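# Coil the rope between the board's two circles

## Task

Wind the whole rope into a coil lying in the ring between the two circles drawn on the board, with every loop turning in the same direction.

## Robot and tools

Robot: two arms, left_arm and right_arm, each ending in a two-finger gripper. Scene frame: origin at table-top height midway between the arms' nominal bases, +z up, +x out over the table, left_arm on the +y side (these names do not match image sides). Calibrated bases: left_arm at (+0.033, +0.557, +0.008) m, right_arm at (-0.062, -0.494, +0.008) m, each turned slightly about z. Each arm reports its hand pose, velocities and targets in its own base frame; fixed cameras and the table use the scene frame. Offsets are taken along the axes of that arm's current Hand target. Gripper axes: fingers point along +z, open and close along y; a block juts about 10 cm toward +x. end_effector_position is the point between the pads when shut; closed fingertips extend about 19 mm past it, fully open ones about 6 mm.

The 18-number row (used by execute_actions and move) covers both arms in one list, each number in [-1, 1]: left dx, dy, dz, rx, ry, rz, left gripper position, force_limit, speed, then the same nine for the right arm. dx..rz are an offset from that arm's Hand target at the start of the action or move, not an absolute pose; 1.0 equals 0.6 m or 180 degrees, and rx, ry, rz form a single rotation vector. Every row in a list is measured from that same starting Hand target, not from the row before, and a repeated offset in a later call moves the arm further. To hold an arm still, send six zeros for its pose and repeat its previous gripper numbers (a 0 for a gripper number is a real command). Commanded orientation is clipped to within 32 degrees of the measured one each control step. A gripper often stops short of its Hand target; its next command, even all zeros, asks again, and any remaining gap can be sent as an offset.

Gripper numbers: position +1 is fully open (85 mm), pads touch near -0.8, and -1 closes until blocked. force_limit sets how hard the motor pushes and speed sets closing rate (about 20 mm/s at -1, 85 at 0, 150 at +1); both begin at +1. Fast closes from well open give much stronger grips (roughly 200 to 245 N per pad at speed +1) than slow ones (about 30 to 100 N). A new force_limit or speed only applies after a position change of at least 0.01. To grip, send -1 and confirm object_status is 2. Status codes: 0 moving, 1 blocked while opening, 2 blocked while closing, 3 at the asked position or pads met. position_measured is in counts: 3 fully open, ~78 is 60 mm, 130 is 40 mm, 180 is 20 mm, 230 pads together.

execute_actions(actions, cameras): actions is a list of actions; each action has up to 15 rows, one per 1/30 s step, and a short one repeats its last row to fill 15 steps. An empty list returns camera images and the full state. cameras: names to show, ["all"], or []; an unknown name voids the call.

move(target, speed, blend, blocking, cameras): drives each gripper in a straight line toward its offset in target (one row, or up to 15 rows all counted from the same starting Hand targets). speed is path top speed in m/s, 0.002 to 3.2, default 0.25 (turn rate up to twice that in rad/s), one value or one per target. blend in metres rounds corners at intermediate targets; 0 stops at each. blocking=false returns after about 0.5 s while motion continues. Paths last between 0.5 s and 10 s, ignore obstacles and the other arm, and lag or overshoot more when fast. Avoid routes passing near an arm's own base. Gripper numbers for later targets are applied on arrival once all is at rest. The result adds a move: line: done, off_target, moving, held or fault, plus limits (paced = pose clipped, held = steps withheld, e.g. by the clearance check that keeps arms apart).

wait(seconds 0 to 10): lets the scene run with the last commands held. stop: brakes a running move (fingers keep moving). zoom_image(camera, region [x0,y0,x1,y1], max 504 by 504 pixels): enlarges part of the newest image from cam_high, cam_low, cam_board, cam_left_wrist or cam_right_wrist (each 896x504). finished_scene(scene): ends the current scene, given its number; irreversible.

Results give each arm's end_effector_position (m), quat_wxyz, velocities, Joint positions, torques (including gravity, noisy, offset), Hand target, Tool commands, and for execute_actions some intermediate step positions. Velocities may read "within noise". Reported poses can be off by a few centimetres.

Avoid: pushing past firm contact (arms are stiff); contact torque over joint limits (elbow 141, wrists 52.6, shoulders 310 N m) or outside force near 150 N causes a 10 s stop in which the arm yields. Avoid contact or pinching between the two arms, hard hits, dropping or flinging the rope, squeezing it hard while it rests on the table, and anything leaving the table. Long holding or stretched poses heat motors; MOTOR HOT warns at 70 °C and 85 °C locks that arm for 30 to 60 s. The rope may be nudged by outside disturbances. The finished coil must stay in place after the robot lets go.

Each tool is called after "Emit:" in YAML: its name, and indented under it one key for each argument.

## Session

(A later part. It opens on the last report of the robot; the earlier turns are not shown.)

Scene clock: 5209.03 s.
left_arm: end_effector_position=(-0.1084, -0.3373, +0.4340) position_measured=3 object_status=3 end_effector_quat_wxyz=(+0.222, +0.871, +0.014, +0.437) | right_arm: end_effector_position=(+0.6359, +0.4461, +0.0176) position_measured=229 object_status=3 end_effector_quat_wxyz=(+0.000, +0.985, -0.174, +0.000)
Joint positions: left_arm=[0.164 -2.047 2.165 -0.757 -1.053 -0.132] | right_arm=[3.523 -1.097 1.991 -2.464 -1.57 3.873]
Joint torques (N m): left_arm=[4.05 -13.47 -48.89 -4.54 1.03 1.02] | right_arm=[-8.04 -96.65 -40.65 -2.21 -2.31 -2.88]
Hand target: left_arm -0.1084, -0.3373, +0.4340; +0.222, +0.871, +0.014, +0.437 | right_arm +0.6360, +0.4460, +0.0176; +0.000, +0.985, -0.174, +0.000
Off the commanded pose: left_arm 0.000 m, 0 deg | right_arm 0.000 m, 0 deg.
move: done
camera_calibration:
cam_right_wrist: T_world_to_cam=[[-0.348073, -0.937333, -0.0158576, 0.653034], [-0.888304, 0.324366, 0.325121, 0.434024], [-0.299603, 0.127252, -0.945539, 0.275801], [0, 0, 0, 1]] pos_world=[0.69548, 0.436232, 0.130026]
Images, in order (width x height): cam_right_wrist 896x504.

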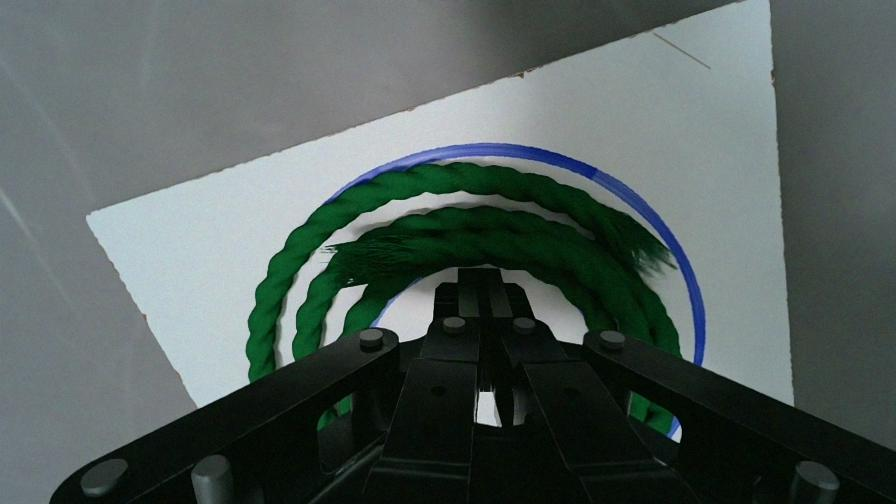

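Emit:
move:
  target:
    - [0,0,0,0,0,0,1,1,1,-0.018,0,0,0,0,0,-0.8,-1,-1]
    - [0,0,0,0,0,0,1,1,1,-0.018,0,-0.1375,0,0,0,-0.8,-1,-1]
    - [0,0,0,0,0,0,1,1,1,-0.12,0.06,-0.2875,0,0,0,-0.8,-1,-1]
  speed: [0.015,0.08,0.15]
  cameras: ["cam_right_wrist","cam_board"]

Emit:
zoom_image:
  camera: "cam_right_wrist"
  region: [280, 0, 580, 300]

Scene clock: 5218.47 s.
left_arm: end_effector_position=(-0.1084, -0.3373, +0.4340) position_measured=3 object_status=3 end_effector_quat_wxyz=(+0.222, +0.871, +0.014, +0.437) | right_arm: end_effector_position=(+0.5562, +0.4369, +0.1900) position_measured=229 object_status=3 end_effector_quat_wxyz=(+0.000, +0.985, -0.174, +0.000)
Joint positions: left_arm=[0.164 -2.047 2.165 -0.757 -1.053 -0.132] | right_arm=[3.554 -1.404 2.024 -2.19 -1.57 3.904]
Joint torques (N m): left_arm=[5.06 -13.05 -48.67 -4.58 1.12 0.94] | right_arm=[10.2 -117.9 -28.59 -2.17 1.42 4.22]
Hand target: left_arm -0.1084, -0.3373, +0.4340; +0.222, +0.871, +0.014, +0.437 | right_arm +0.5561, +0.4369, +0.1901; +0.000, +0.985, -0.174, +0.000
Off the commanded pose: left_arm 0.000 m, 0 deg | right_arm 0.000 m, 0 deg.
move: done
camera_calibration:
cam_right_wrist: T_world_to_cam=[[-0.348063, -0.937338, -0.0158248, 0.619423], [-0.888277, 0.324355, 0.325205, 0.310211], [-0.299694, 0.127249, -0.945511, 0.416184], [0, 0, 0, 1]] pos_world=[0.615879, 0.427032, 0.302426]
Images, in order (width x height): cam_board 896x504, cam_right_wrist 896x504.

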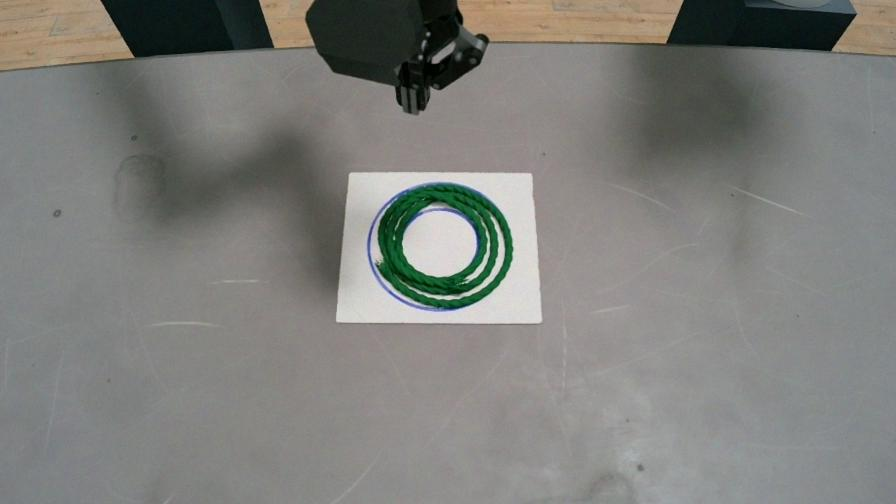

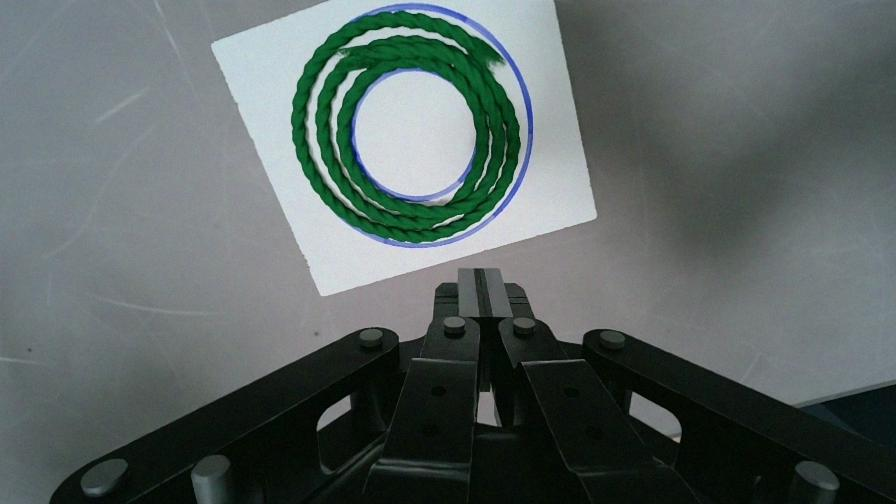

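Scaled by 1.680.

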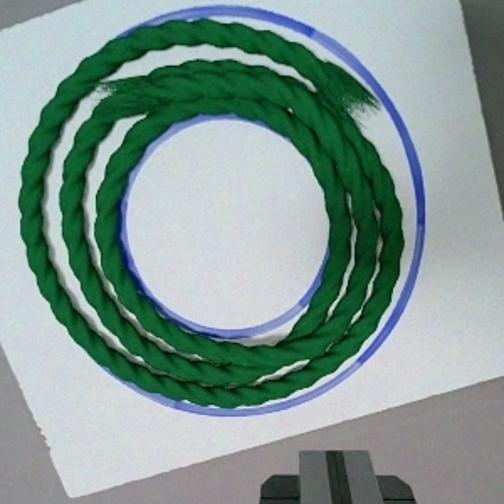

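Emit:
zoom_image:
  camera: "cam_board"
  region: [440, 170, 530, 320]

Emit:
zoom_image:
  camera: "cam_right_wrist"
  region: [270, 0, 420, 200]

Scaled by 3.360.

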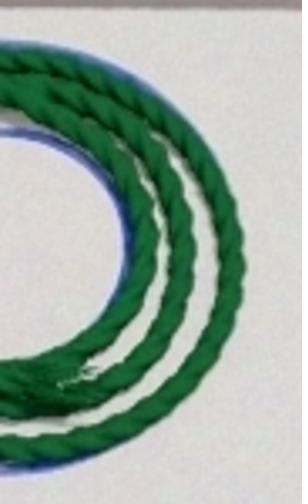

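Scaled by 2.520.

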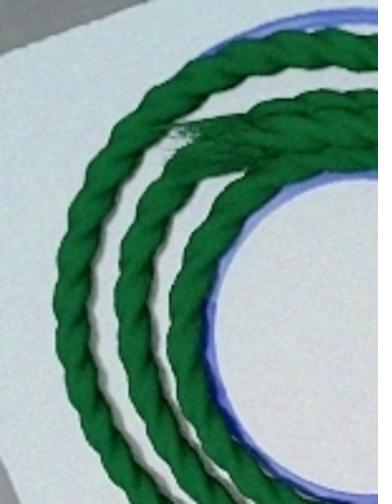

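Emit:
move:
  target:
    - [0,0,0,0,0,0,1,1,1,0.04658,-0.22093,0.1833,0,0,-0.0278,-0.8,-1,-1]
    - [0,0,0,0,0,0,1,1,1,0.04658,-0.22093,0.2875,0,0,-0.0278,-0.8,-1,-1]
  speed: [0.15,0.06]
  cameras: ["cam_right_wrist"]

Scene clock: 5248.07 s.
left_arm: end_effector_position=(-0.1084, -0.3373, +0.4340) position_measured=3 object_status=3 end_effector_quat_wxyz=(+0.222, +0.871, +0.014, +0.437) | right_arm: end_effector_position=(+0.6278, +0.5519, +0.0177) position_measured=229 object_status=3 end_effector_quat_wxyz=(+0.000, +0.991, -0.131, +0.000)
Joint positions: left_arm=[0.164 -2.047 2.165 -0.757 -1.053 -0.132] | right_arm=[3.649 -1.029 1.868 -2.409 -1.57 3.912]
Joint torques (N m): left_arm=[3.7 -14.26 -48.99 -4.64 1.29 1.16] | right_arm=[11.36 -108.33 -22.39 -7.68 -1.53 0.59]
Hand target: left_arm -0.1084, -0.3373, +0.4340; +0.222, +0.871, +0.014, +0.437 | right_arm +0.6278, +0.5519, +0.0176; +0.000, +0.991, -0.131, +0.000
Off the commanded pose: left_arm 0.000 m, 0 deg | right_arm 0.000 m, 0 deg.
move: done
camera_calibration:
cam_right_wrist: T_world_to_cam=[[-0.264984, -0.964122, -0.0159004, 0.711899], [-0.913233, 0.245636, 0.325067, 0.451608], [-0.309498, 0.100658, -0.945557, 0.281008], [0, 0, 0, 1]] pos_world=[0.688036, 0.547141, 0.130226]
Images, in order (width x height): cam_right_wrist 896x504.

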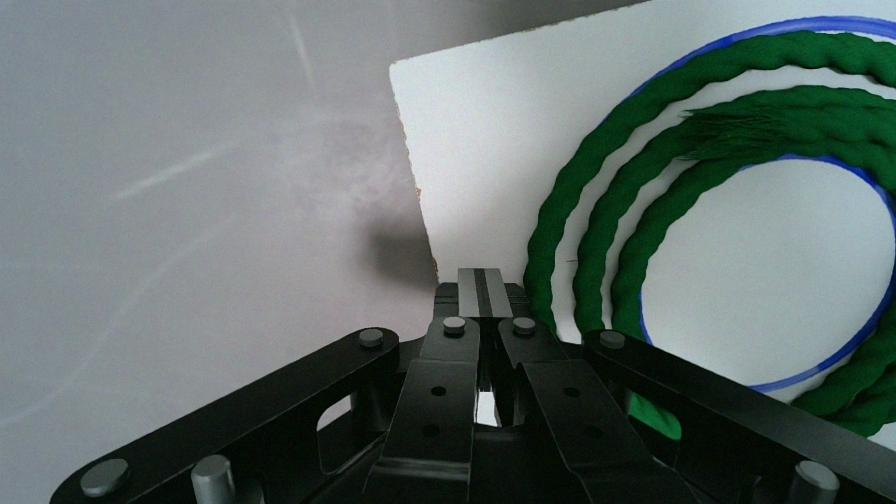

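Emit:
move:
  target:
    - [0,0,0,0,0,0,1,1,1,0,0.0208,0,0,0,0,-0.8,-1,-1]
    - [0,0,0,0,0,0,1,1,1,0,-0.005,0,0,0,0,-0.8,-1,-1]
    - [0,0,0,0,0,0,1,1,1,0,-0.005,-0.1375,0,0,0,-0.8,-1,-1]
  speed: [0.012,0.02,0.08]
  cameras: ["cam_right_wrist"]

Scene clock: 5257.47 s.
left_arm: end_effector_position=(-0.1084, -0.3373, +0.4340) position_measured=3 object_status=3 end_effector_quat_wxyz=(+0.222, +0.871, +0.014, +0.437) | right_arm: end_effector_position=(+0.6286, +0.5548, +0.1000) position_measured=229 object_status=3 end_effector_quat_wxyz=(+0.000, +0.991, -0.131, +0.000)
Joint positions: left_arm=[0.164 -2.047 2.165 -0.757 -1.053 -0.132] | right_arm=[3.651 -1.123 1.827 -2.275 -1.57 3.914]
Joint torques (N m): left_arm=[3.99 -14.1 -48.72 -4.46 0.93 0.83] | right_arm=[-1.12 -155.91 -46.38 -1.87 0.96 0.88]
Hand target: left_arm -0.1084, -0.3373, +0.4340; +0.222, +0.871, +0.014, +0.437 | right_arm +0.6286, +0.5547, +0.1001; +0.000, +0.991, -0.131, +0.000
Off the commanded pose: left_arm 0.000 m, 0 deg | right_arm 0.000 m, 0 deg.
move: done
camera_calibration:
cam_right_wrist: T_world_to_cam=[[-0.264977, -0.964124, -0.0158759, 0.716206], [-0.913194, 0.245625, 0.325184, 0.42486], [-0.309618, 0.100664, -0.945518, 0.35876], [0, 0, 0, 1]] pos_world=[0.688836, 0.550041, 0.212426]
Images, in order (width x height): cam_right_wrist 896x504.

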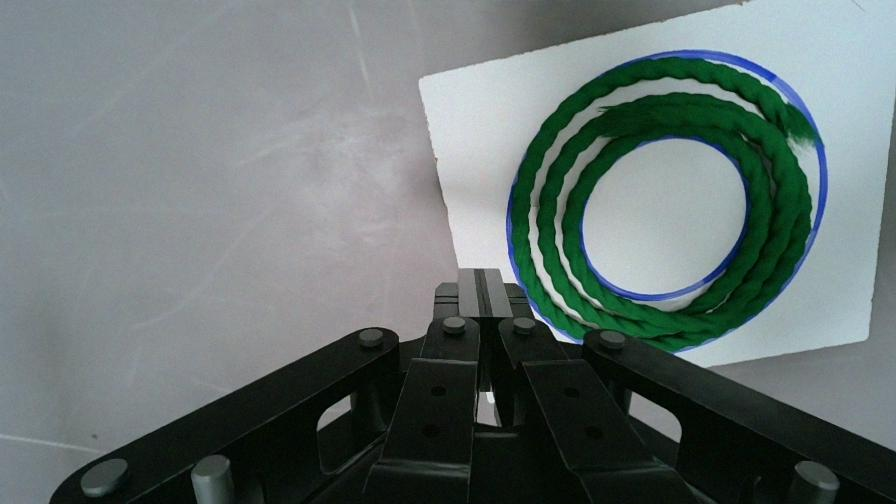

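Emit:
move:
  target: [0,0,0,0,0,0,1,1,1,-0.07678,0.17,-0.1667,0,0,0,-0.8,-1,-1]
  speed: 0.15
  cameras: ["cam_right_wrist","cam_board"]

Emit:
zoom_image:
  camera: "cam_right_wrist"
  region: [280, 0, 580, 300]

Emit:
zoom_image:
  camera: "cam_board"
  region: [355, 170, 525, 320]

Scene clock: 5269.70 s.
left_arm: end_effector_position=(-0.1084, -0.3373, +0.4340) position_measured=3 object_status=3 end_effector_quat_wxyz=(+0.222, +0.871, +0.014, +0.437) | right_arm: end_effector_position=(+0.5577, +0.4683, +0.2000) position_measured=229 object_status=3 end_effector_quat_wxyz=(+0.000, +0.991, -0.131, +0.000)
Joint positions: left_arm=[0.164 -2.047 2.165 -0.757 -1.053 -0.132] | right_arm=[3.594 -1.383 1.976 -2.164 -1.57 3.857]
Joint torques (N m): left_arm=[4.42 -13.31 -48.19 -4.66 0.98 1.05] | right_arm=[-7.07 -120.18 -29.48 -1.6 1.79 -2.96]
Hand target: left_arm -0.1084, -0.3373, +0.4340; +0.222, +0.871, +0.014, +0.437 | right_arm +0.5577, +0.4682, +0.2001; +0.000, +0.991, -0.131, +0.000
Off the commanded pose: left_arm 0.000 m, 0 deg | right_arm 0.000 m, 0 deg.
move: done
camera_calibration:
cam_right_wrist: T_world_to_cam=[[-0.264977, -0.964124, -0.0158754, 0.615636], [-0.913205, 0.245628, 0.325153, 0.348949], [-0.309588, 0.100655, -0.945528, 0.440087], [0, 0, 0, 1]] pos_world=[0.618036, 0.463541, 0.312426]
Images, in order (width x height): cam_board 896x504, cam_right_wrist 896x504.

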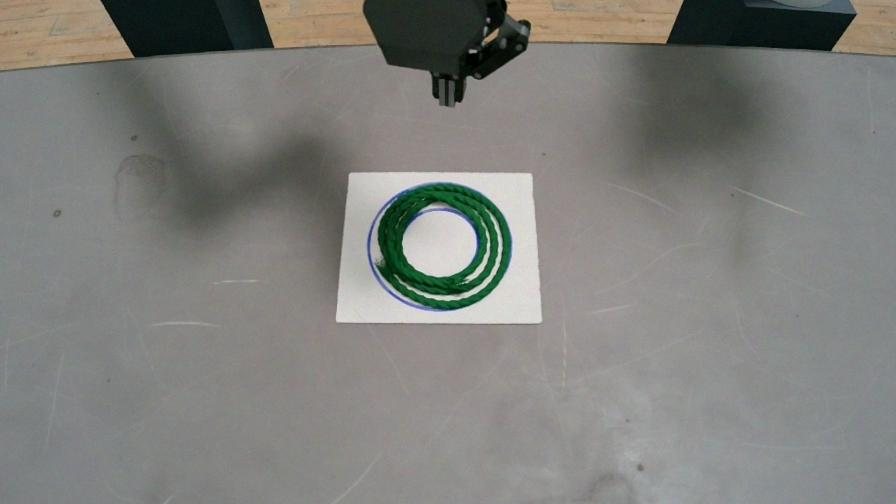

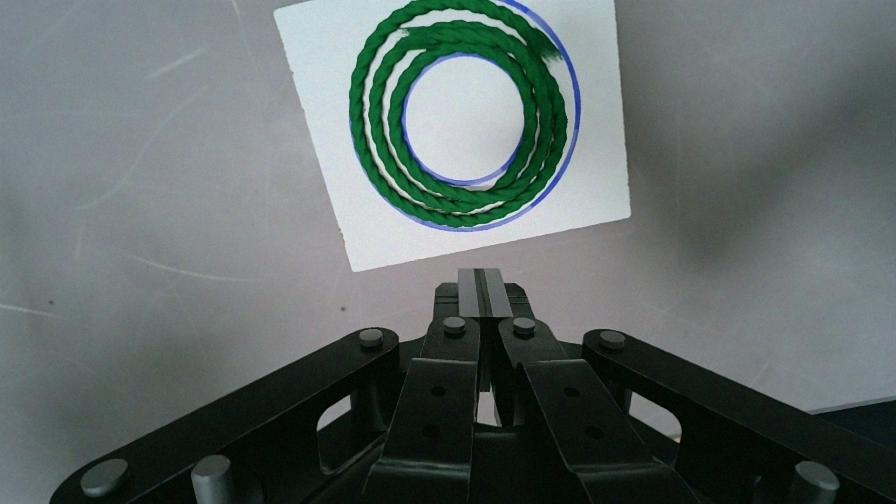

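Scaled by 1.680.

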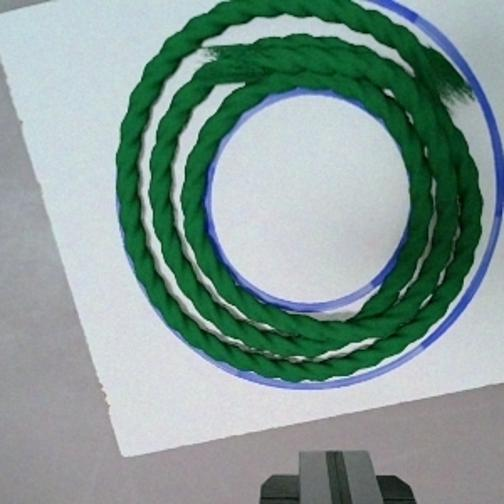

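Scaled by 2.965.

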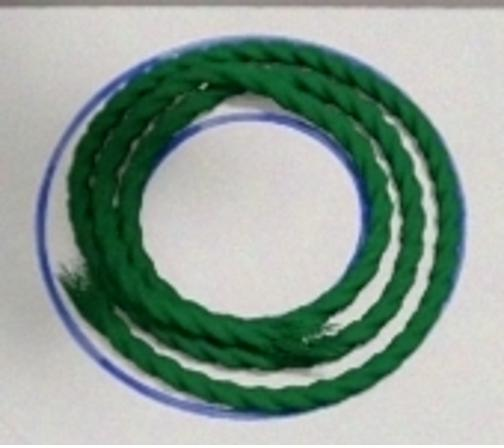

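Emit:
finished_scene:
  scene: 1

The scene is finished: the task was done.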